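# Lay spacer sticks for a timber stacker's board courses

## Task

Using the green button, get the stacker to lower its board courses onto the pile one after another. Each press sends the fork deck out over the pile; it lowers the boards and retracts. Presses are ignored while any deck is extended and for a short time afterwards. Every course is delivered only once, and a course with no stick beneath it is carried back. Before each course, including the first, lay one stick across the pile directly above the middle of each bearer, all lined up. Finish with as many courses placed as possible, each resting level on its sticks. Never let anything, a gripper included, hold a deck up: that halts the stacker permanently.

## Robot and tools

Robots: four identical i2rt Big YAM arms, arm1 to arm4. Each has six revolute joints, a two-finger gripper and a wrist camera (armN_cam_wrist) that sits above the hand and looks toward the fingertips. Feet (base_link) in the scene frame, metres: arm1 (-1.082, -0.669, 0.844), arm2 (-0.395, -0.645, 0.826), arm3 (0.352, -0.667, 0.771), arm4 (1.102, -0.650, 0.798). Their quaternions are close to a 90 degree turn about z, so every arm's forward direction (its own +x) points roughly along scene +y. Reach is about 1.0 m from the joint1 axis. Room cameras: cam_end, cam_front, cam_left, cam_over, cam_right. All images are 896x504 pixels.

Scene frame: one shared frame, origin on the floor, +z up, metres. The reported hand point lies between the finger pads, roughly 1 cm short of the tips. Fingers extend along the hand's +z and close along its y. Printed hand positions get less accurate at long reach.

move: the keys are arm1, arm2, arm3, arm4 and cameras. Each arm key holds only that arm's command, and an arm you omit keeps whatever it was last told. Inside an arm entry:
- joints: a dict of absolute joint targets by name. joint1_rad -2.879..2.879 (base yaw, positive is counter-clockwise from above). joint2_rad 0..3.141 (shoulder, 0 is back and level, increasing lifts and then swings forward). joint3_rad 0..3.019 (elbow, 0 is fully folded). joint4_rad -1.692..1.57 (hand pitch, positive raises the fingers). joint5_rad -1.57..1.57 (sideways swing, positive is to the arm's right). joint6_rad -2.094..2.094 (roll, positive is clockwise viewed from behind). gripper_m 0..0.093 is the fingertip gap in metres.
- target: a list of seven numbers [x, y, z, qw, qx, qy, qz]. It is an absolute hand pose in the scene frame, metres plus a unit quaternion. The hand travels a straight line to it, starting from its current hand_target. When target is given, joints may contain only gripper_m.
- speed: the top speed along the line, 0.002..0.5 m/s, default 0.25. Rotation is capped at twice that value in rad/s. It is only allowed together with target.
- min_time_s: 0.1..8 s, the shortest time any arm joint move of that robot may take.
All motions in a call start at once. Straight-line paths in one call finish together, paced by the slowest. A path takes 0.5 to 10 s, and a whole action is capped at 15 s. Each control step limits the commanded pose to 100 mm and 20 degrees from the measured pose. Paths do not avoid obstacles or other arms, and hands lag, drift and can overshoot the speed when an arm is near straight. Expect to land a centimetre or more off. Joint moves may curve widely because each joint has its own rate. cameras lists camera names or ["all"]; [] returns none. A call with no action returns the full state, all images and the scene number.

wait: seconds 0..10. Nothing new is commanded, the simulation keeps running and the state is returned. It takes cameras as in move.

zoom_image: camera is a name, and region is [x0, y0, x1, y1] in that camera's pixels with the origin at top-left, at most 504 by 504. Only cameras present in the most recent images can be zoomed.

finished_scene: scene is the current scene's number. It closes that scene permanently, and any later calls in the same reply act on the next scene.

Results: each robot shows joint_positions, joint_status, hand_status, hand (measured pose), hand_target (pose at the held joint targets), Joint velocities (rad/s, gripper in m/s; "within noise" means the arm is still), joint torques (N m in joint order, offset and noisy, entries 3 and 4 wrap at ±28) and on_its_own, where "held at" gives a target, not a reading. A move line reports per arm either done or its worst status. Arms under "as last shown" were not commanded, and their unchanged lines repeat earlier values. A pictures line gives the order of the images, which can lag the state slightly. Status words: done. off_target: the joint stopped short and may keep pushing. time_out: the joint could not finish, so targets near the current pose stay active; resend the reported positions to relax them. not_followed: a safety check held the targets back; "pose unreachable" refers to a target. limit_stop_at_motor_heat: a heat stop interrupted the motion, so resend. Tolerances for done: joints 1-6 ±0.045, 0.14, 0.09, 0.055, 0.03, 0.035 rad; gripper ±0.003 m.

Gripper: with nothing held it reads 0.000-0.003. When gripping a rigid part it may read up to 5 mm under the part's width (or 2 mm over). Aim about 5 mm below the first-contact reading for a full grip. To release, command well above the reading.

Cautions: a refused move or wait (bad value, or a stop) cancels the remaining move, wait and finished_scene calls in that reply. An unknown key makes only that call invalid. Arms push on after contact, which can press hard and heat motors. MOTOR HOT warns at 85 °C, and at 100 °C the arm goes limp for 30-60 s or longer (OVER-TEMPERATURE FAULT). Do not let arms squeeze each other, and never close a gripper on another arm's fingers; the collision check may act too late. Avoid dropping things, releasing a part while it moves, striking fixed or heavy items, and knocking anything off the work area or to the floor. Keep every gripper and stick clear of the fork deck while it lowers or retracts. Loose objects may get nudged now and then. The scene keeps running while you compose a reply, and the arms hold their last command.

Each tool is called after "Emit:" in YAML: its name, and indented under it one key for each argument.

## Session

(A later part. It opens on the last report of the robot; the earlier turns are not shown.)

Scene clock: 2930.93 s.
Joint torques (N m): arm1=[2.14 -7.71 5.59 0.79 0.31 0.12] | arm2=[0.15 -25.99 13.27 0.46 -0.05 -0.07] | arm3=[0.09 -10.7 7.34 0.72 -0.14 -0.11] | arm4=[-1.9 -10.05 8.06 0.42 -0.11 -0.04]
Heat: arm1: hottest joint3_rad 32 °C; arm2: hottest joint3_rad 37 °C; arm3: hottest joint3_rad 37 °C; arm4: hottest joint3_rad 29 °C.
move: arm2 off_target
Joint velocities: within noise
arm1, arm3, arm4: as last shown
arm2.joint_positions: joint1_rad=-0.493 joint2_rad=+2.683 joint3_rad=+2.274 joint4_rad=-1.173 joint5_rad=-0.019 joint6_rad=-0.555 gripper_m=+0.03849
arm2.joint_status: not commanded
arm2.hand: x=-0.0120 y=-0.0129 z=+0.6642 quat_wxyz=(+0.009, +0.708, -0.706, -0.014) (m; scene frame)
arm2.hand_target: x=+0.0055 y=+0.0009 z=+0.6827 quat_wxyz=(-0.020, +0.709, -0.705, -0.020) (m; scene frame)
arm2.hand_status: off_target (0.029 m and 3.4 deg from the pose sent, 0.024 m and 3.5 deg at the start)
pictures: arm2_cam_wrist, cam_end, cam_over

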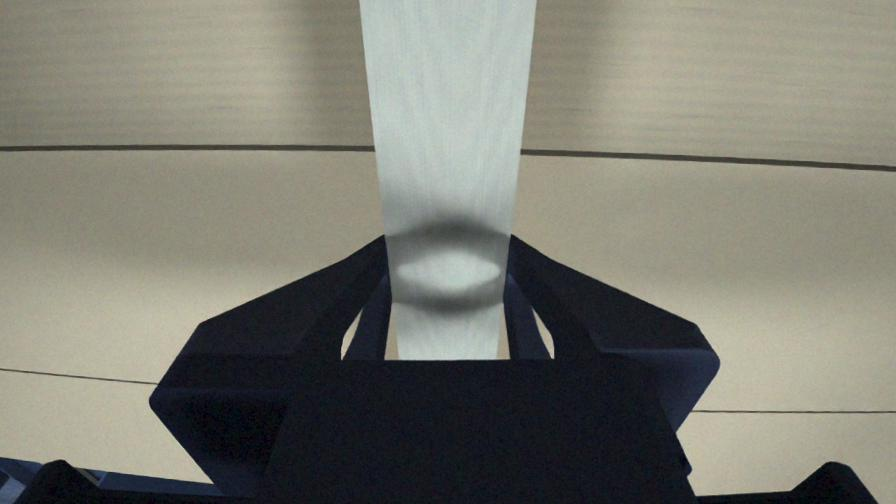

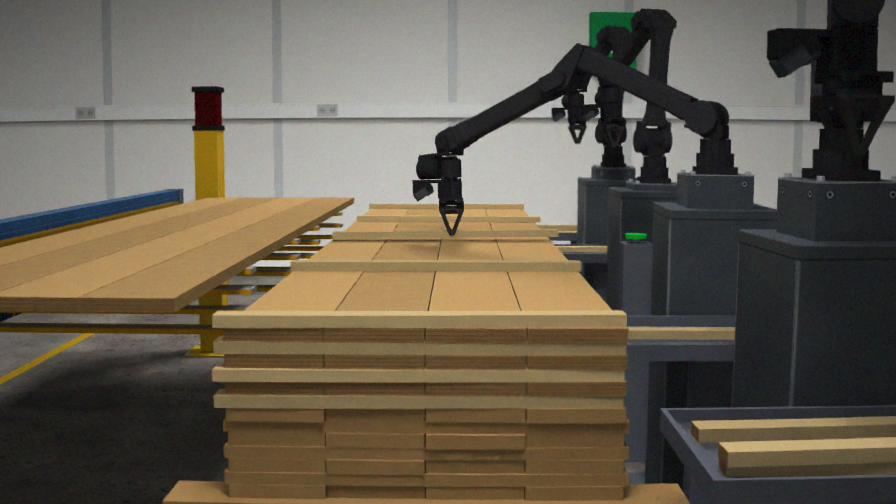

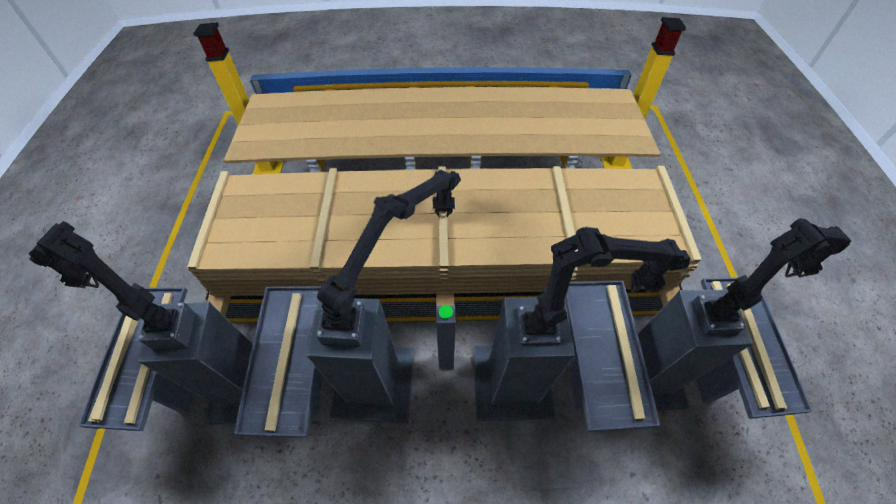

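Emit:
move:
  arm2: {"target": [0.006, 0.003, 0.672, -0.022, 0.7095, -0.7047, -0.022], "speed": 0.04}

Emit:
move:
  arm2: {"target": [0.006, 0.003, 0.663, -0.022, 0.7095, -0.7047, -0.022], "speed": 0.03}
  cameras: ["cam_end"]

Emit:
zoom_image:
  camera: "cam_end"
  region: [310, 130, 590, 290]

Scene clock: 2941.60 s.
Joint torques (N m): arm1=[2.14 -7.77 5.65 0.76 0.32 0.11] | arm2=[0.09 -26.11 13.42 0.36 -0.15 -0.06] | arm3=[0.09 -10.75 7.34 0.73 -0.14 -0.11] | arm4=[-1.9 -10.11 8.08 0.42 -0.1 -0.03]
Heat: arm1: hottest joint3_rad 32 °C; arm2: hottest joint3_rad 38 °C; arm3: hottest joint3_rad 36 °C; arm4: hottest joint3_rad 29 °C.
move: arm2 off_target
Joint velocities: within noise
arm1, arm3, arm4: as last shown
arm2.joint_positions: joint1_rad=-0.493 joint2_rad=+2.694 joint3_rad=+2.274 joint4_rad=-1.153 joint5_rad=-0.019 joint6_rad=-0.555 gripper_m=+0.03849
arm2.joint_status: not commanded
arm2.hand: x=-0.0111 y=-0.0114 z=+0.6562 quat_wxyz=(+0.004, +0.708, -0.706, -0.015) (m; scene frame)
arm2.hand_target: x=+0.0056 y=+0.0020 z=+0.6728 quat_wxyz=(-0.022, +0.709, -0.704, -0.022) (m; scene frame)
arm2.hand_status: off_target (0.027 m and 3.1 deg from the pose sent, 0.025 m and 3.7 deg at the start)
pictures: none

Scene clock: 2942.57 s.
Joint torques (N m): arm1=[2.37 -7.94 5.61 0.77 0.31 0.11] | arm2=[0.09 -24.64 13.74 0.61 -0.16 -0.07] | arm3=[0.15 -10.7 7.34 0.73 -0.14 -0.11] | arm4=[-1.9 -9.99 8.08 0.4 -0.11 -0.04]
Heat: arm1: hottest joint3_rad 32 °C; arm2: hottest joint3_rad 38 °C; arm3: hottest joint3_rad 36 °C; arm4: hottest joint3_rad 29 °C.
move: arm2 off_target
Joint velocities: within noise
arm1.joint_positions: joint1_rad=+1.155 joint2_rad=+1.453 joint3_rad=+0.862 joint4_rad=-0.999 joint5_rad=+0.002 joint6_rad=+1.224 gripper_m=+0.05996
arm1.joint_status: not commanded
arm1.hand: x=-1.4184 y=-0.5471 z=+0.8970 quat_wxyz=(-0.003, +0.708, -0.706, +0.011) (m; scene frame)
arm1.hand_target: x=-1.4200 y=-0.5500 z=+0.9000 quat_wxyz=(+0.000, +0.707, -0.707, +0.000) (m; scene frame)
arm1.hand_status: not commanded
arm2.joint_positions: joint1_rad=-0.493 joint2_rad=+2.695 joint3_rad=+2.274 joint4_rad=-1.148 joint5_rad=-0.019 joint6_rad=-0.555 gripper_m=+0.03849
arm2.joint_status: not commanded
arm2.hand: x=-0.0107 y=-0.0106 z=+0.6554 quat_wxyz=(+0.003, +0.708, -0.706, -0.016) (m; scene frame)
arm2.hand_target: x=+0.0056 y=+0.0020 z=+0.6638 quat_wxyz=(-0.022, +0.709, -0.704, -0.022) (m; scene frame)
arm2.hand_status: off_target (0.023 m and 2.9 deg from the pose sent, 0.023 m and 3.1 deg at the start)
arm3: as last shown
arm4.joint_positions: joint1_rad=-1.239 joint2_rad=+1.328 joint3_rad=+0.868 joint4_rad=-1.142 joint5_rad=-0.004 joint6_rad=-1.262 gripper_m=+0.05991
arm4.joint_status: not commanded
arm4.hand: x=+1.4158 y=-0.5471 z=+0.8970 quat_wxyz=(+0.011, +0.709, -0.705, -0.004) (m; scene frame)
arm4.hand_target: x=+1.4199 y=-0.5501 z=+0.9000 quat_wxyz=(+0.000, +0.707, -0.707, +0.000) (m; scene frame)
arm4.hand_status: not commanded
pictures: cam_end

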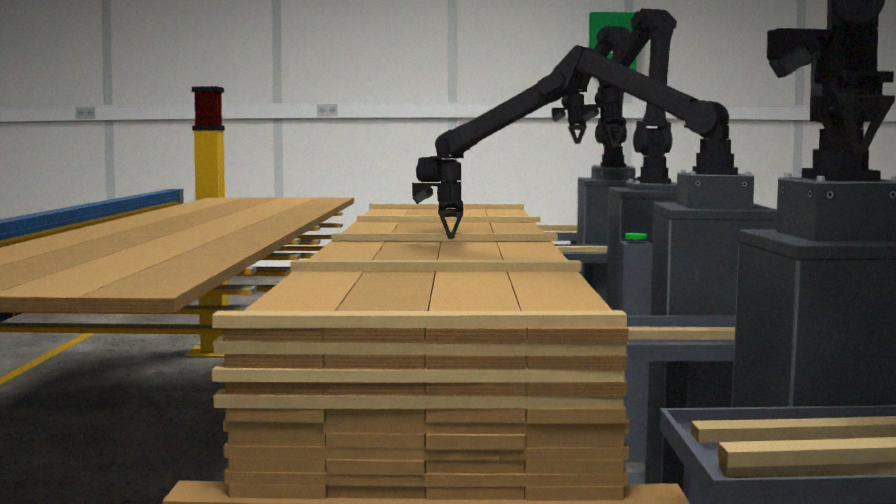

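Scaled by 1.800.

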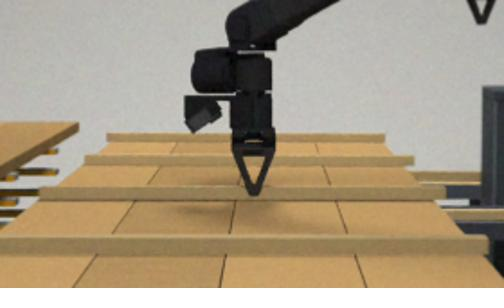

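Emit:
move:
  arm2: {"target": [0.006, 0.003, 0.667, -0.022, 0.7095, -0.7047, -0.022], "speed": 0.03, "joints": {"gripper_m": 0.06}}

Emit:
move:
  arm2: {"target": [0.006, 0.003, 0.745, -0.022, 0.7095, -0.7047, -0.022], "speed": 0.1}
  cameras: ["cam_end", "cam_over", "arm2_cam_wrist"]

Scene clock: 2952.23 s.
Joint torques (N m): arm1=[2.02 -7.94 5.63 0.83 0.31 0.13] | arm2=[0.09 -25.29 13.65 0.23 -0.16 -0.07] | arm3=[0.21 -10.75 7.34 0.72 -0.14 -0.11] | arm4=[-1.9 -10.05 8.06 0.42 -0.11 -0.04]
Heat: arm1: hottest joint3_rad 32 °C; arm2: hottest joint3_rad 39 °C; arm3: hottest joint3_rad 36 °C; arm4: hottest joint3_rad 29 °C.
move: arm2 off_target
Joint velocities: within noise
arm1, arm3, arm4: as last shown
arm2.joint_positions: joint1_rad=-0.493 joint2_rad=+2.695 joint3_rad=+2.274 joint4_rad=-1.143 joint5_rad=-0.019 joint6_rad=-0.555 gripper_m=+0.05993
arm2.joint_status: all done
arm2.hand: x=-0.0100 y=-0.0095 z=+0.6554 quat_wxyz=(+0.000, +0.708, -0.706, -0.016) (m; scene frame)
arm2.hand_target: x=+0.0056 y=+0.0021 z=+0.6677 quat_wxyz=(-0.022, +0.709, -0.704, -0.022) (m; scene frame)
arm2.hand_status: off_target (0.023 m and 2.6 deg from the pose sent, 0.025 m and 2.9 deg at the start)
pictures: none

Scene clock: 2953.73 s.
Joint torques (N m): arm1=[2.14 -7.65 5.64 0.81 0.31 0.13] | arm2=[0.21 -25.93 13.83 -0.38 -0.16 -0.05] | arm3=[0.09 -10.7 7.34 0.73 -0.13 -0.1] | arm4=[-1.85 -10.05 8.06 0.42 -0.11 -0.04]
Heat: arm1: hottest joint3_rad 32 °C; arm2: hottest joint3_rad 39 °C; arm3: hottest joint3_rad 36 °C; arm4: hottest joint3_rad 29 °C.
move: arm2 off_target
Joint velocities: within noise
arm1, arm3, arm4: as last shown
arm2.joint_positions: joint1_rad=-0.493 joint2_rad=+2.600 joint3_rad=+2.274 joint4_rad=-1.234 joint5_rad=-0.019 joint6_rad=-0.555 gripper_m=+0.05993
arm2.joint_status: not commanded
arm2.hand: x=-0.0077 y=-0.0074 z=+0.7242 quat_wxyz=(-0.002, +0.708, -0.706, -0.017) (m; scene frame)
arm2.hand_target: x=+0.0056 y=+0.0022 z=+0.7453 quat_wxyz=(-0.022, +0.709, -0.704, -0.022) (m; scene frame)
arm2.hand_status: off_target (0.027 m and 2.3 deg from the pose sent, 0.092 m and 2.6 deg at the start)
pictures: arm2_cam_wrist, cam_end, cam_over

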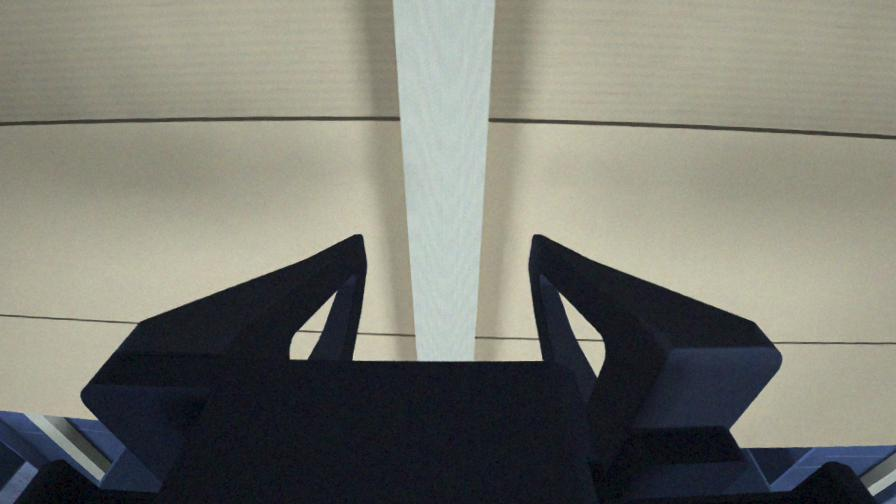

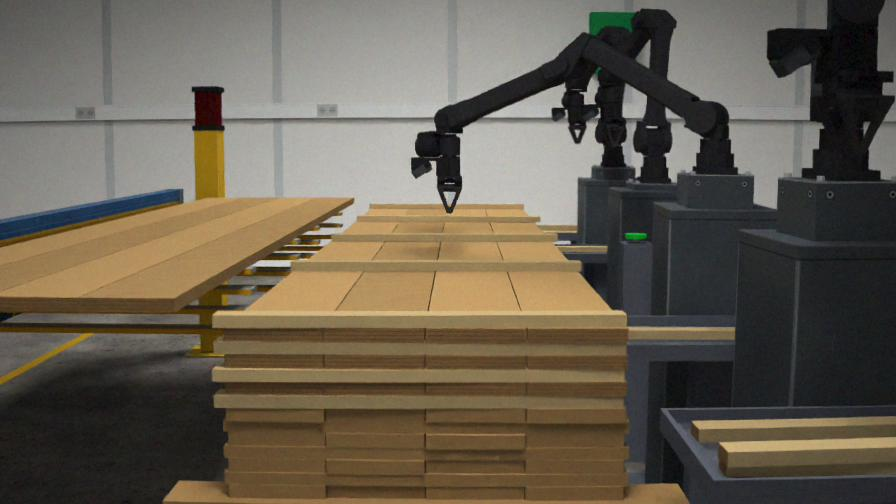

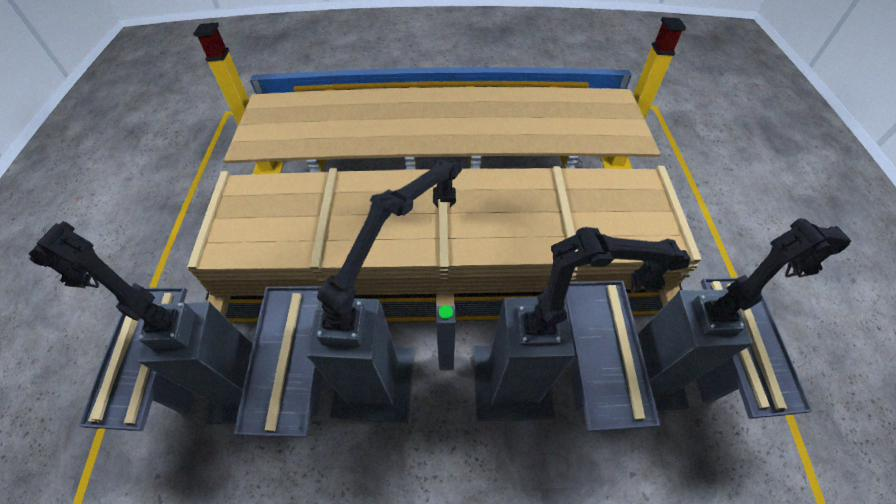

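Emit:
move:
  arm2: {"target": [-0.05, -0.12, 0.88, 0.0, 0.7071, -0.7071, 0.0], "speed": 0.25}

Emit:
move:
  arm2: {"target": [-0.17, -0.42, 0.88, 0.0, 0.7071, -0.7071, 0.0], "speed": 0.25, "joints": {"gripper_m": 0.0}}
  arm3: {"target": [0.735, -0.69, 0.80, 0.0, 0.7071, -0.7071, 0.0], "speed": 0.2}
  arm1: {"target": [-1.42, -0.69, 0.80, 0.0, 0.7071, -0.7071, 0.0], "speed": 0.2}
  arm4: {"target": [1.42, -0.69, 0.80, 0.0, 0.7071, -0.7071, 0.0], "speed": 0.2}
  cameras: ["cam_end", "cam_over", "cam_front", "cam_left", "cam_right"]

Emit:
zoom_image:
  camera: "cam_over"
  region: [180, 150, 450, 300]

Emit:
zoom_image:
  camera: "cam_over"
  region: [440, 150, 710, 300]

Emit:
zoom_image:
  camera: "cam_end"
  region: [200, 190, 650, 420]

Scene clock: 2976.00 s.
Joint torques (N m): arm1=[2.14 -7.65 5.68 0.76 0.31 0.12] | arm2=[-0.26 -20.95 9.28 -0.24 0.01 -0.09] | arm3=[0.15 -10.75 7.32 0.72 -0.14 -0.11] | arm4=[-1.85 -10.11 8.08 0.4 -0.11 -0.04]
Heat: arm1: hottest joint3_rad 32 °C; arm2: hottest joint3_rad 40 °C; arm3: hottest joint3_rad 35 °C; arm4: hottest joint3_rad 29 °C.
move: arm2 done
Joint velocities: within noise
arm1, arm4: as last shown
arm2.joint_positions: joint1_rad=-0.505 joint2_rad=+2.087 joint3_rad=+1.758 joint4_rad=-1.231 joint5_rad=+0.009 joint6_rad=-0.561 gripper_m=+0.05993
arm2.joint_status: not commanded
arm2.hand: x=-0.0554 y=-0.1124 z=+0.8815 quat_wxyz=(-0.005, +0.706, -0.708, -0.003) (m; scene frame)
arm2.hand_target: x=-0.0501 y=-0.1200 z=+0.8801 quat_wxyz=(+0.000, +0.707, -0.707, +0.000) (m; scene frame)
arm2.hand_status: done (0.009 m and 0.7 deg from the pose sent, 0.197 m and 2.0 deg at the start)
arm3.joint_positions: joint1_rad=-1.366 joint2_rad=+1.440 joint3_rad=+1.058 joint4_rad=-1.212 joint5_rad=+0.016 joint6_rad=-1.378 gripper_m=+0.05991
arm3.joint_status: not commanded
arm3.hand: x=+0.7335 y=-0.5960 z=+0.8967 quat_wxyz=(+0.009, +0.708, -0.706, -0.004) (m; scene frame)
arm3.hand_target: x=+0.7349 y=-0.5999 z=+0.8999 quat_wxyz=(+0.000, +0.707, -0.707, +0.000) (m; scene frame)
arm3.hand_status: not commanded
pictures: none

Scene clock: 2978.23 s.
Joint torques (N m): arm1=[2.08 -5.89 4.3 0.77 0.33 0.13] | arm2=[-0.5 -9.11 7.79 0.28 -0.14 -0.11] | arm3=[0.03 -7.77 6.38 0.77 -0.13 -0.1] | arm4=[-1.9 -8.06 6.72 0.43 -0.1 -0.03]
Heat: arm1: hottest joint3_rad 31 °C; arm2: hottest joint3_rad 39 °C; arm3: hottest joint3_rad 35 °C; arm4: hottest joint3_rad 29 °C.
move: arm1 done; arm2 done; arm3 done; arm4 done
Joint velocities: within noise
arm1.joint_positions: joint1_rad=+1.554 joint2_rad=+1.603 joint3_rad=+0.704 joint4_rad=-0.671 joint5_rad=+0.003 joint6_rad=+1.624 gripper_m=+0.05996
arm1.joint_status: not commanded
arm1.hand: x=-1.4217 y=-0.6867 z=+0.8038 quat_wxyz=(+0.001, +0.708, -0.707, +0.001) (m; scene frame)
arm1.hand_target: x=-1.4199 y=-0.6899 z=+0.8001 quat_wxyz=(+0.000, +0.707, -0.707, +0.000) (m; scene frame)
arm1.hand_status: done (0.005 m and 0.2 deg from the pose sent, 0.173 m and 1.3 deg at the start)
arm2.joint_positions: joint1_rad=-0.702 joint2_rad=+1.345 joint3_rad=+0.756 joint4_rad=-0.986 joint5_rad=+0.013 joint6_rad=-0.759 gripper_m=+0.00122
arm2.joint_status: all done
arm2.hand: x=-0.1722 y=-0.4159 z=+0.8801 quat_wxyz=(+0.004, +0.706, -0.708, +0.000) (m; scene frame)
arm2.hand_target: x=-0.1701 y=-0.4200 z=+0.8800 quat_wxyz=(+0.000, +0.707, -0.707, +0.000) (m; scene frame)
arm2.hand_status: done (0.005 m and 0.4 deg from the pose sent, 0.328 m and 0.7 deg at the start)
arm3.joint_positions: joint1_rad=-1.600 joint2_rad=+1.527 joint3_rad=+0.894 joint4_rad=-0.924 joint5_rad=+0.016 joint6_rad=-1.614 gripper_m=+0.05991
arm3.joint_status: not commanded
arm3.hand: x=+0.7361 y=-0.6855 z=+0.8092 quat_wxyz=(-0.004, +0.708, -0.706, +0.006) (m; scene frame)
arm3.hand_target: x=+0.7347 y=-0.6900 z=+0.8002 quat_wxyz=(+0.000, +0.707, -0.707, +0.000) (m; scene frame)
arm3.hand_status: done (0.010 m and 0.9 deg from the pose sent, 0.135 m and 1.2 deg at the start)
arm4.joint_positions: joint1_rad=-1.664 joint2_rad=+1.449 joint3_rad=+0.693 joint4_rad=-0.820 joint5_rad=-0.001 joint6_rad=-1.687 gripper_m=+0.05991
arm4.joint_status: not commanded
arm4.hand: x=+1.4191 y=-0.6858 z=+0.8050 quat_wxyz=(+0.000, +0.709, -0.705, +0.002) (m; scene frame)
arm4.hand_target: x=+1.4197 y=-0.6899 z=+0.8000 quat_wxyz=(+0.000, +0.707, -0.707, +0.000) (m; scene frame)
arm4.hand_status: done (0.007 m and 0.3 deg from the pose sent, 0.173 m and 1.4 deg at the start)
pictures: cam_end, cam_front, cam_left, cam_over, cam_right

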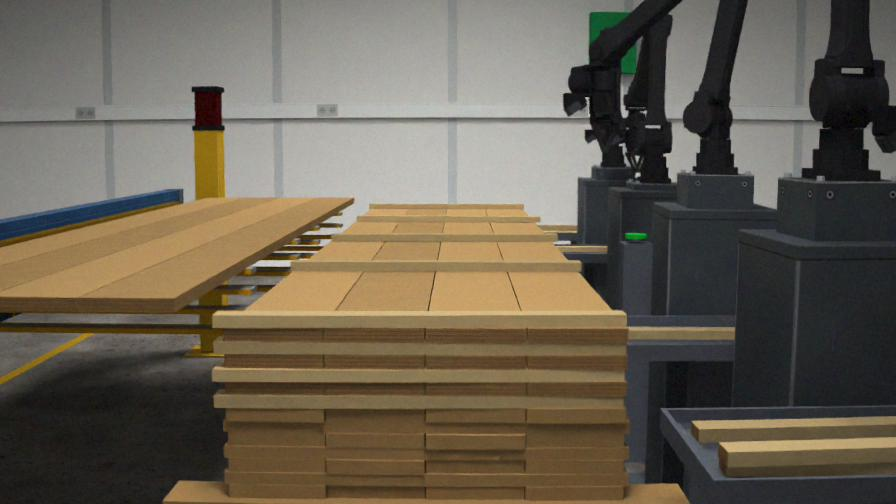

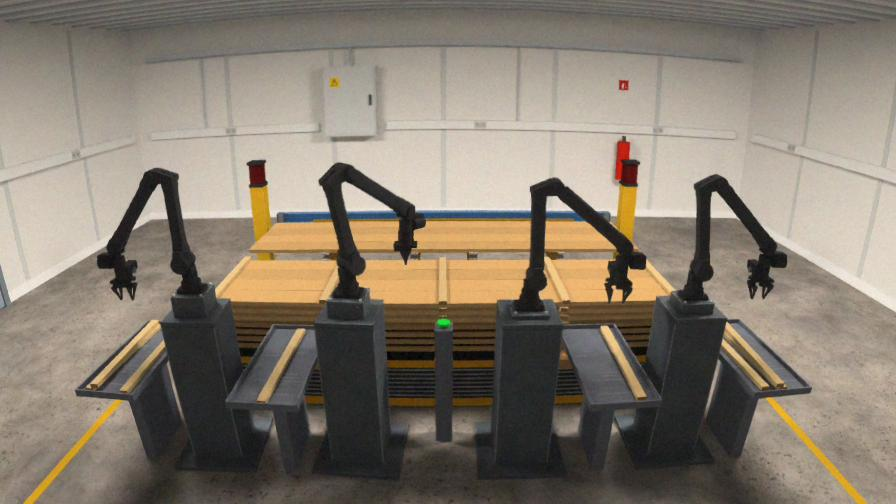

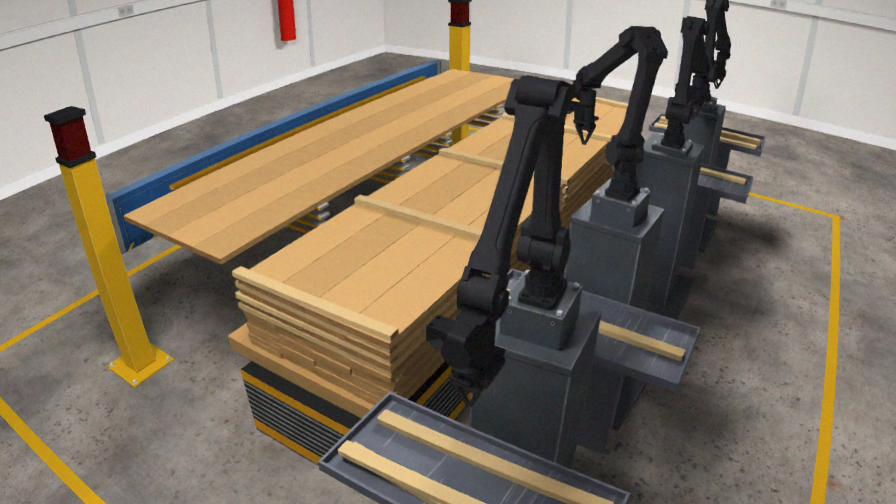

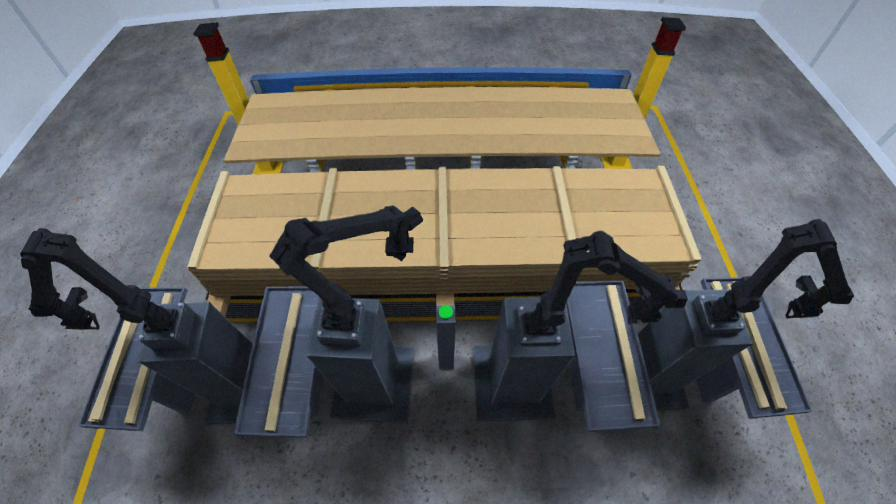

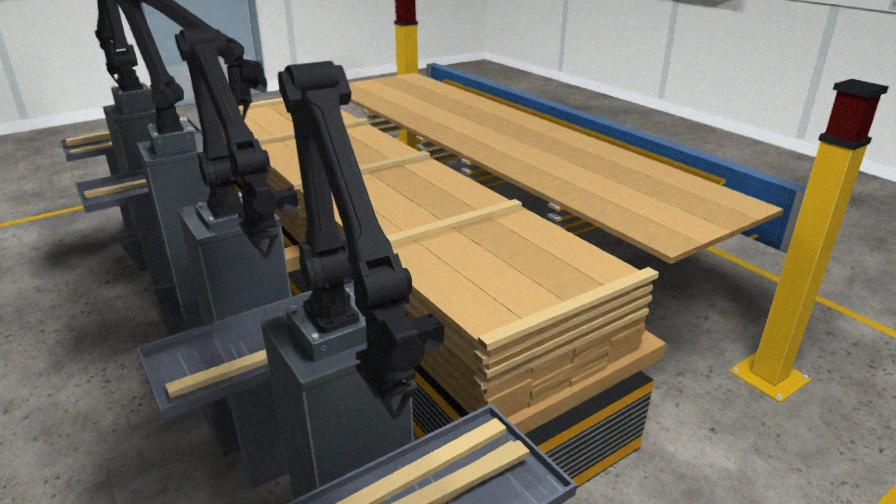

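Scaled by 1.867.

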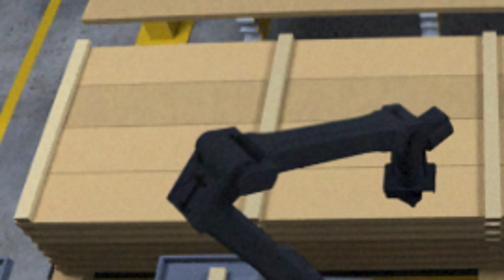

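Scaled by 1.867.

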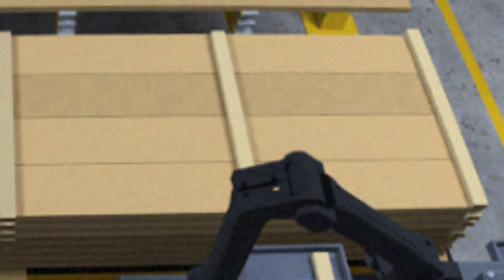

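Scaled by 1.120.

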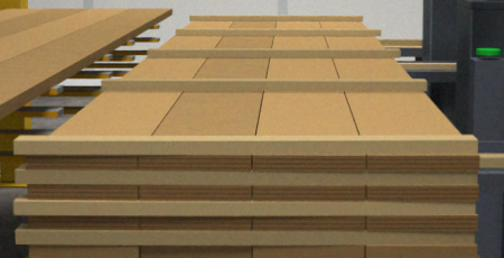

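Emit:
move:
  arm2: {"target": [-0.02, -0.535, 0.80, 0.0, 0.7071, -0.7071, 0.0], "speed": 0.2}

Emit:
move:
  arm2: {"target": [0.010, -0.534, 0.672, 0.0, 0.7071, -0.7071, 0.0], "speed": 0.12}
  cameras: ["arm2_cam_wrist"]

Scene clock: 2986.53 s.
Joint torques (N m): arm1=[2.02 -6.07 4.29 0.72 0.31 0.11] | arm2=[-0.21 -10.58 10.54 0.28 -0.26 -0.1] | arm3=[0.09 -7.77 6.38 0.76 -0.13 -0.1] | arm4=[-1.9 -8.12 6.72 0.43 -0.1 -0.04]
Heat: arm1: hottest joint3_rad 31 °C; arm2: hottest joint3_rad 37 °C; arm3: hottest joint3_rad 35 °C; arm4: hottest joint3_rad 28 °C.
move: arm2 off_target
Joint velocities: within noise
arm1, arm3, arm4: as last shown
arm1.hand: x=-1.4217 y=-0.6867 z=+0.8038 quat_wxyz=(+0.001, +0.707, -0.707, +0.001) (m; scene frame)
arm2.joint_positions: joint1_rad=-1.212 joint2_rad=+1.651 joint3_rad=+0.814 joint4_rad=-0.765 joint5_rad=+0.014 joint6_rad=-1.265 gripper_m=+0.00121
arm2.joint_status: not commanded
arm2.hand: x=-0.0434 y=-0.5387 z=+0.7942 quat_wxyz=(+0.019, +0.705, -0.709, -0.007) (m; scene frame)
arm2.hand_target: x=-0.0208 y=-0.5354 z=+0.8006 quat_wxyz=(+0.000, +0.707, -0.707, +0.000) (m; scene frame)
arm2.hand_status: off_target (0.024 m and 2.3 deg from the pose sent, 0.209 m and 0.4 deg at the start)
pictures: none

Scene clock: 2988.47 s.
Joint torques (N m): arm1=[2.08 -6.24 4.23 0.83 0.31 0.1] | arm2=[-0.44 -13.57 6.82 0.32 -0.27 -0.09] | arm3=[0.09 -7.71 6.38 0.76 -0.13 -0.1] | arm4=[-1.9 -8.06 6.74 0.43 -0.11 -0.04]
Heat: arm1: hottest joint3_rad 31 °C; arm2: hottest joint3_rad 37 °C; arm3: hottest joint3_rad 35 °C; arm4: hottest joint3_rad 28 °C.
move: arm2 off_target
Joint velocities: within noise
arm1, arm3, arm4: as last shown
arm2.joint_positions: joint1_rad=-1.230 joint2_rad=+2.019 joint3_rad=+0.887 joint4_rad=-0.460 joint5_rad=+0.014 joint6_rad=-1.286 gripper_m=+0.00121
arm2.joint_status: not commanded
arm2.hand: x=-0.0077 y=-0.5339 z=+0.6715 quat_wxyz=(+0.014, +0.707, -0.707, -0.005) (m; scene frame)
arm2.hand_target: x=+0.0098 y=-0.5342 z=+0.6725 quat_wxyz=(+0.000, +0.707, -0.707, +0.000) (m; scene frame)
arm2.hand_status: off_target (0.018 m and 1.7 deg from the pose sent, 0.133 m and 2.3 deg at the start)
pictures: arm2_cam_wrist

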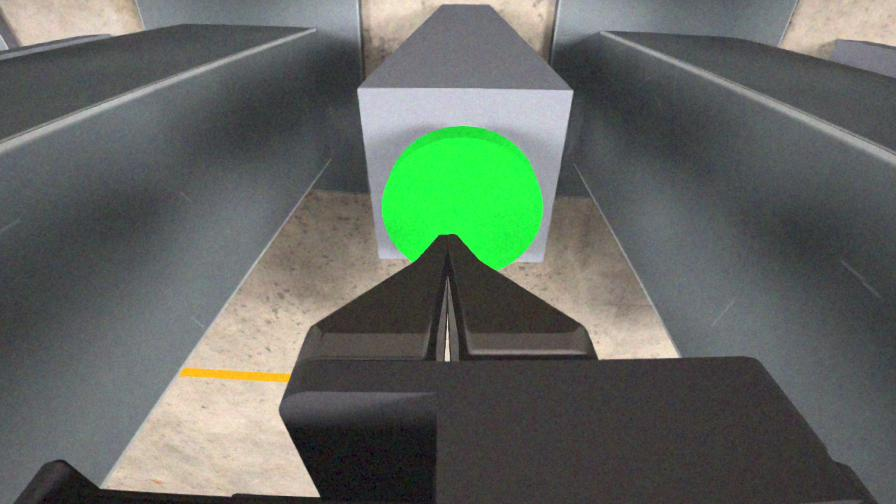

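Emit:
move:
  arm2: {"target": [0.012, -0.528, 0.618, 0.0, 0.7071, -0.7071, 0.0], "speed": 0.04}
  cameras: ["cam_over"]

Emit:
move:
  arm2: {"target": [0.0, -0.55, 0.76, 0.0, 0.7071, -0.7071, 0.0], "speed": 0.15}
  cameras: ["cam_over"]

Emit:
wait:
  seconds: 9
  cameras: ["cam_over", "cam_end"]

Scene clock: 2997.43 s.
Joint torques (N m): arm1=[2.26 -6.12 4.27 0.76 0.32 0.12] | arm2=[0.5 -7.94 6.64 1.85 -0.27 0.01] | arm3=[0.09 -7.77 6.39 0.77 -0.13 -0.11] | arm4=[-1.85 -8.12 6.72 0.43 -0.1 -0.04]
Heat: arm1: hottest joint3_rad 30 °C; arm2: hottest joint3_rad 35 °C; arm3: hottest joint3_rad 35 °C; arm4: hottest joint3_rad 27 °C.
move: arm2 off_target
Joint velocities: within noise
arm1, arm3, arm4: as last shown
arm2.joint_positions: joint1_rad=-1.230 joint2_rad=+2.087 joint3_rad=+0.917 joint4_rad=-0.384 joint5_rad=+0.013 joint6_rad=-1.286 gripper_m=+0.00121
arm2.joint_status: not commanded
arm2.hand: x=+0.0076 y=-0.5291 z=+0.6494 quat_wxyz=(-0.002, +0.707, -0.708, +0.003) (m; scene frame)
arm2.hand_target: x=+0.0098 y=-0.5286 z=+0.6203 quat_wxyz=(+0.000, +0.707, -0.707, +0.000) (m; scene frame)
arm2.hand_status: off_target (0.032 m and 0.5 deg from the pose sent, 0.057 m and 1.7 deg at the start)
pictures: cam_over

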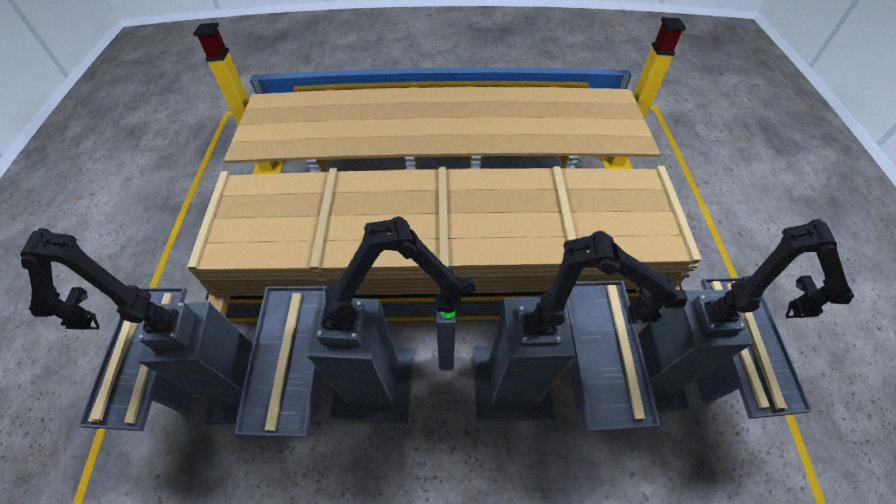

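Scene clock: 2999.17 s.
Joint torques (N m): arm1=[2.37 -6.12 4.26 0.8 0.31 0.12] | arm2=[-0.5 -13.68 5.63 -0.42 -0.26 -0.09] | arm3=[0.03 -7.77 6.38 0.76 -0.13 -0.11] | arm4=[-1.85 -8.12 6.72 0.44 -0.11 -0.04]
Heat: arm1: hottest joint3_rad 30 °C; arm2: hottest joint3_rad 35 °C; arm3: hottest joint3_rad 35 °C; arm4: hottest joint3_rad 27 °C.
move: arm2 done
Joint velocities: within noise
arm1, arm3, arm4: as last shown
arm2.joint_positions: joint1_rad=-1.259 joint2_rad=+1.792 joint3_rad=+0.887 joint4_rad=-0.645 joint5_rad=+0.012 joint6_rad=-1.315 gripper_m=+0.00121
arm2.joint_status: not commanded
arm2.hand: x=+0.0040 y=-0.5436 z=+0.7596 quat_wxyz=(-0.004, +0.707, -0.708, +0.004) (m; scene frame)
arm2.hand_target: x=+0.0000 y=-0.5498 z=+0.7600 quat_wxyz=(+0.000, +0.707, -0.707, +0.000) (m; scene frame)
arm2.hand_status: done (0.008 m and 0.7 deg from the pose sent, 0.113 m and 0.5 deg at the start)
pictures: cam_over

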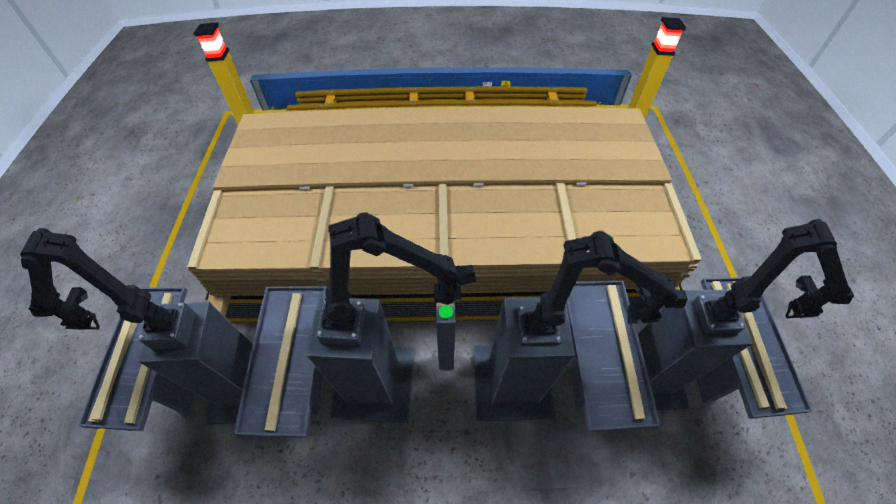

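Scene clock: 3008.17 s.
Joint torques (N m): arm1=[2.02 -6.07 4.26 0.79 0.32 0.12] | arm2=[-0.44 -13.68 5.63 -0.42 -0.26 -0.09] | arm3=[0.03 -7.71 6.38 0.76 -0.13 -0.1] | arm4=[-1.9 -8.12 6.72 0.42 -0.11 -0.03]
Heat: arm1: hottest joint3_rad 30 °C; arm2: hottest joint3_rad 34 °C; arm3: hottest joint3_rad 35 °C; arm4: hottest joint3_rad 27 °C.
Joint velocities: within noise
arm1.joint_positions: joint1_rad=+1.554 joint2_rad=+1.603 joint3_rad=+0.704 joint4_rad=-0.671 joint5_rad=+0.003 joint6_rad=+1.624 gripper_m=+0.05996
arm1.joint_status: not commanded
arm1.hand: x=-1.4217 y=-0.6867 z=+0.8038 quat_wxyz=(+0.001, +0.707, -0.707, +0.001) (m; scene frame)
arm1.hand_target: x=-1.4199 y=-0.6899 z=+0.8001 quat_wxyz=(+0.000, +0.707, -0.707, +0.000) (m; scene frame)
arm1.hand_status: not commanded
arm2.joint_positions: joint1_rad=-1.259 joint2_rad=+1.792 joint3_rad=+0.887 joint4_rad=-0.645 joint5_rad=+0.012 joint6_rad=-1.315 gripper_m=+0.00121
arm2.joint_status: not commanded
arm2.hand: x=+0.0040 y=-0.5436 z=+0.7596 quat_wxyz=(-0.004, +0.707, -0.708, +0.004) (m; scene frame)
arm2.hand_target: x=+0.0000 y=-0.5498 z=+0.7600 quat_wxyz=(+0.000, +0.707, -0.707, +0.000) (m; scene frame)
arm2.hand_status: done (0.008 m and 0.7 deg from the pose sent, 0.113 m and 0.5 deg at the start)
arm3.joint_positions: joint1_rad=-1.600 joint2_rad=+1.527 joint3_rad=+0.894 joint4_rad=-0.924 joint5_rad=+0.016 joint6_rad=-1.614 gripper_m=+0.05991
arm3.joint_status: not commanded
arm3.hand: x=+0.7361 y=-0.6855 z=+0.8092 quat_wxyz=(-0.004, +0.708, -0.706, +0.006) (m; scene frame)
arm3.hand_target: x=+0.7347 y=-0.6900 z=+0.8002 quat_wxyz=(+0.000, +0.707, -0.707, +0.000) (m; scene frame)
arm3.hand_status: not commanded
arm4.joint_positions: joint1_rad=-1.664 joint2_rad=+1.449 joint3_rad=+0.693 joint4_rad=-0.820 joint5_rad=-0.001 joint6_rad=-1.687 gripper_m=+0.05991
arm4.joint_status: not commanded
arm4.hand: x=+1.4191 y=-0.6858 z=+0.8050 quat_wxyz=(+0.000, +0.709, -0.705, +0.002) (m; scene frame)
arm4.hand_target: x=+1.4197 y=-0.6899 z=+0.8000 quat_wxyz=(+0.000, +0.707, -0.707, +0.000) (m; scene frame)
arm4.hand_status: not commanded
wait: 9.00 s; at rest by 0.27 s
pictures: cam_end, cam_over

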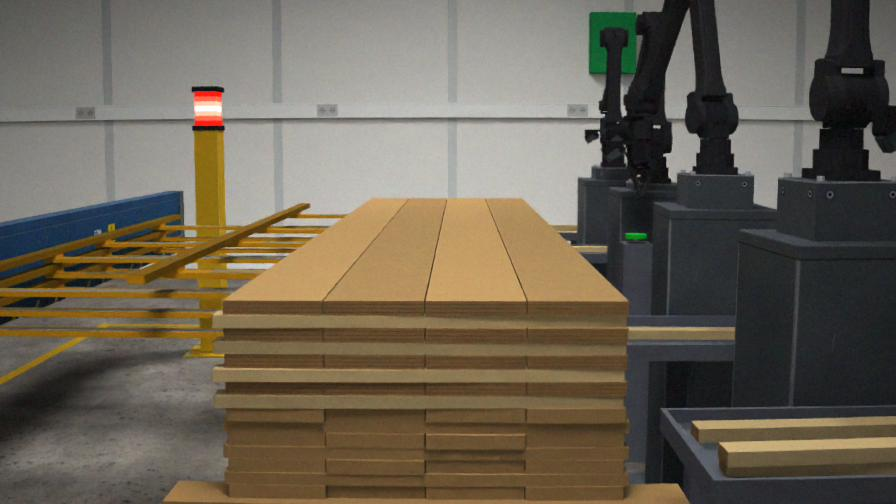

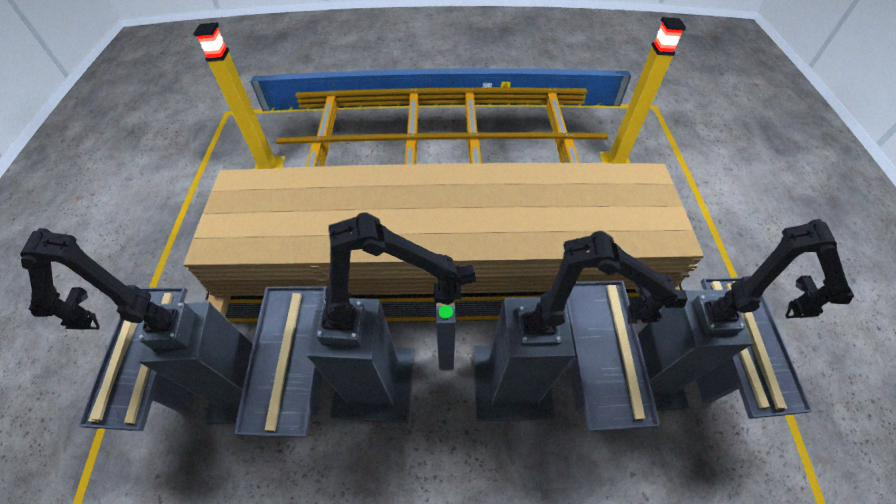

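Emit:
wait:
  seconds: 3
  cameras: ["cam_over", "cam_end", "cam_front", "cam_right", "cam_left"]

Scene clock: 3020.80 s.
Joint torques (N m): arm1=[1.96 -6.12 4.21 0.81 0.32 0.12] | arm2=[-0.5 -13.68 5.63 -0.43 -0.26 -0.1] | arm3=[0.03 -7.77 6.38 0.77 -0.13 -0.11] | arm4=[-1.9 -8.12 6.74 0.42 -0.1 -0.04]
Heat: arm1: hottest joint3_rad 30 °C; arm2: hottest joint3_rad 33 °C; arm3: hottest joint3_rad 35 °C; arm4: hottest joint3_rad 26 °C.
Joint velocities: within noise
arm1.joint_positions: joint1_rad=+1.554 joint2_rad=+1.603 joint3_rad=+0.704 joint4_rad=-0.671 joint5_rad=+0.003 joint6_rad=+1.624 gripper_m=+0.05996
arm1.joint_status: not commanded
arm1.hand: x=-1.4217 y=-0.6867 z=+0.8038 quat_wxyz=(+0.001, +0.707, -0.707, +0.001) (m; scene frame)
arm1.hand_target: x=-1.4199 y=-0.6899 z=+0.8001 quat_wxyz=(+0.000, +0.707, -0.707, +0.000) (m; scene frame)
arm1.hand_status: not commanded
arm2.joint_positions: joint1_rad=-1.259 joint2_rad=+1.792 joint3_rad=+0.887 joint4_rad=-0.645 joint5_rad=+0.012 joint6_rad=-1.315 gripper_m=+0.00121
arm2.joint_status: not commanded
arm2.hand: x=+0.0040 y=-0.5436 z=+0.7596 quat_wxyz=(-0.004, +0.707, -0.708, +0.004) (m; scene frame)
arm2.hand_target: x=+0.0000 y=-0.5498 z=+0.7600 quat_wxyz=(+0.000, +0.707, -0.707, +0.000) (m; scene frame)
arm2.hand_status: done (0.008 m and 0.7 deg from the pose sent, 0.113 m and 0.5 deg at the start)
arm3.joint_positions: joint1_rad=-1.600 joint2_rad=+1.527 joint3_rad=+0.894 joint4_rad=-0.924 joint5_rad=+0.016 joint6_rad=-1.614 gripper_m=+0.05991
arm3.joint_status: not commanded
arm3.hand: x=+0.7361 y=-0.6855 z=+0.8092 quat_wxyz=(-0.004, +0.708, -0.706, +0.006) (m; scene frame)
arm3.hand_target: x=+0.7347 y=-0.6900 z=+0.8002 quat_wxyz=(+0.000, +0.707, -0.707, +0.000) (m; scene frame)
arm3.hand_status: not commanded
arm4.joint_positions: joint1_rad=-1.664 joint2_rad=+1.449 joint3_rad=+0.693 joint4_rad=-0.820 joint5_rad=-0.001 joint6_rad=-1.687 gripper_m=+0.05991
arm4.joint_status: not commanded
arm4.hand: x=+1.4191 y=-0.6858 z=+0.8050 quat_wxyz=(+0.000, +0.709, -0.705, +0.002) (m; scene frame)
arm4.hand_target: x=+1.4197 y=-0.6899 z=+0.8000 quat_wxyz=(+0.000, +0.707, -0.707, +0.000) (m; scene frame)
arm4.hand_status: not commanded
wait: 3.00 s; at rest from the start
pictures: cam_end, cam_front, cam_left, cam_over, cam_right

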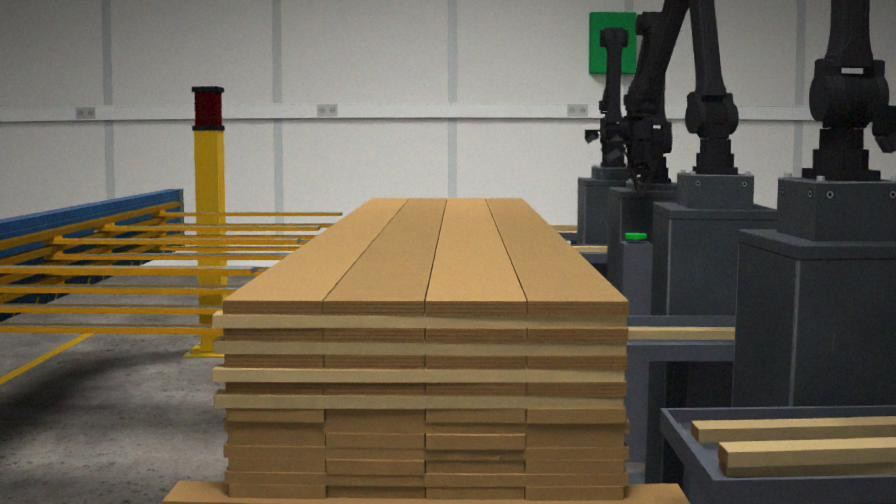

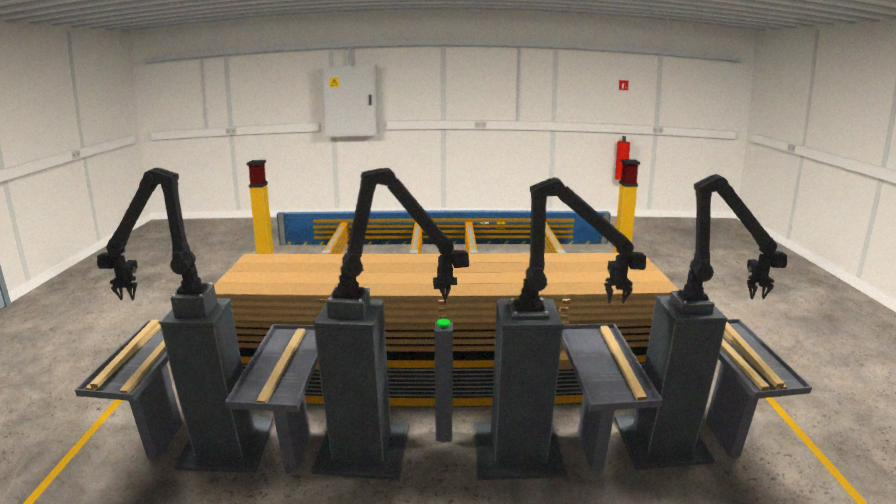

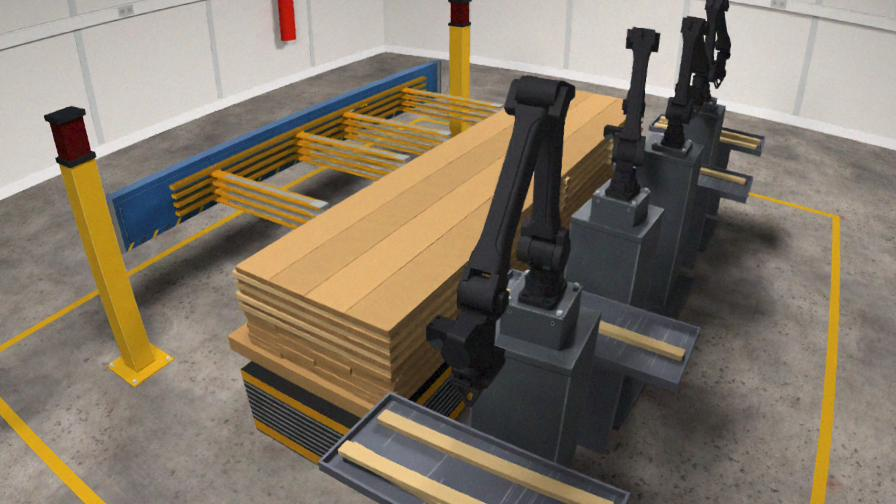

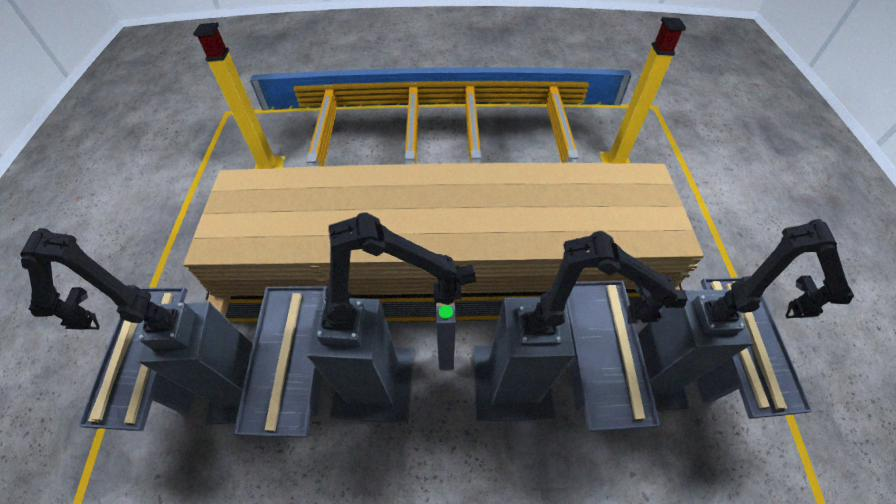

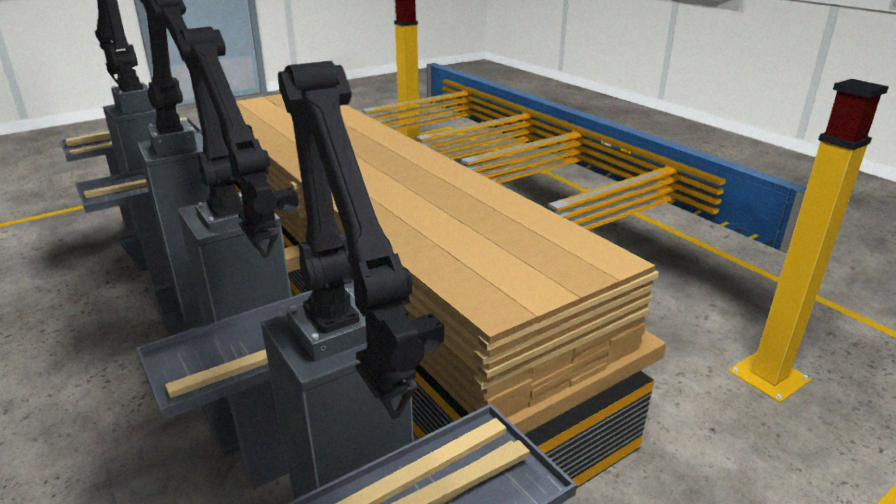

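Beacons are off, all four courses are down, the stacker has drawn back, and the arms are clear.

Emit:
finished_scene:
  scene: 2

The scene is finished: the task was done.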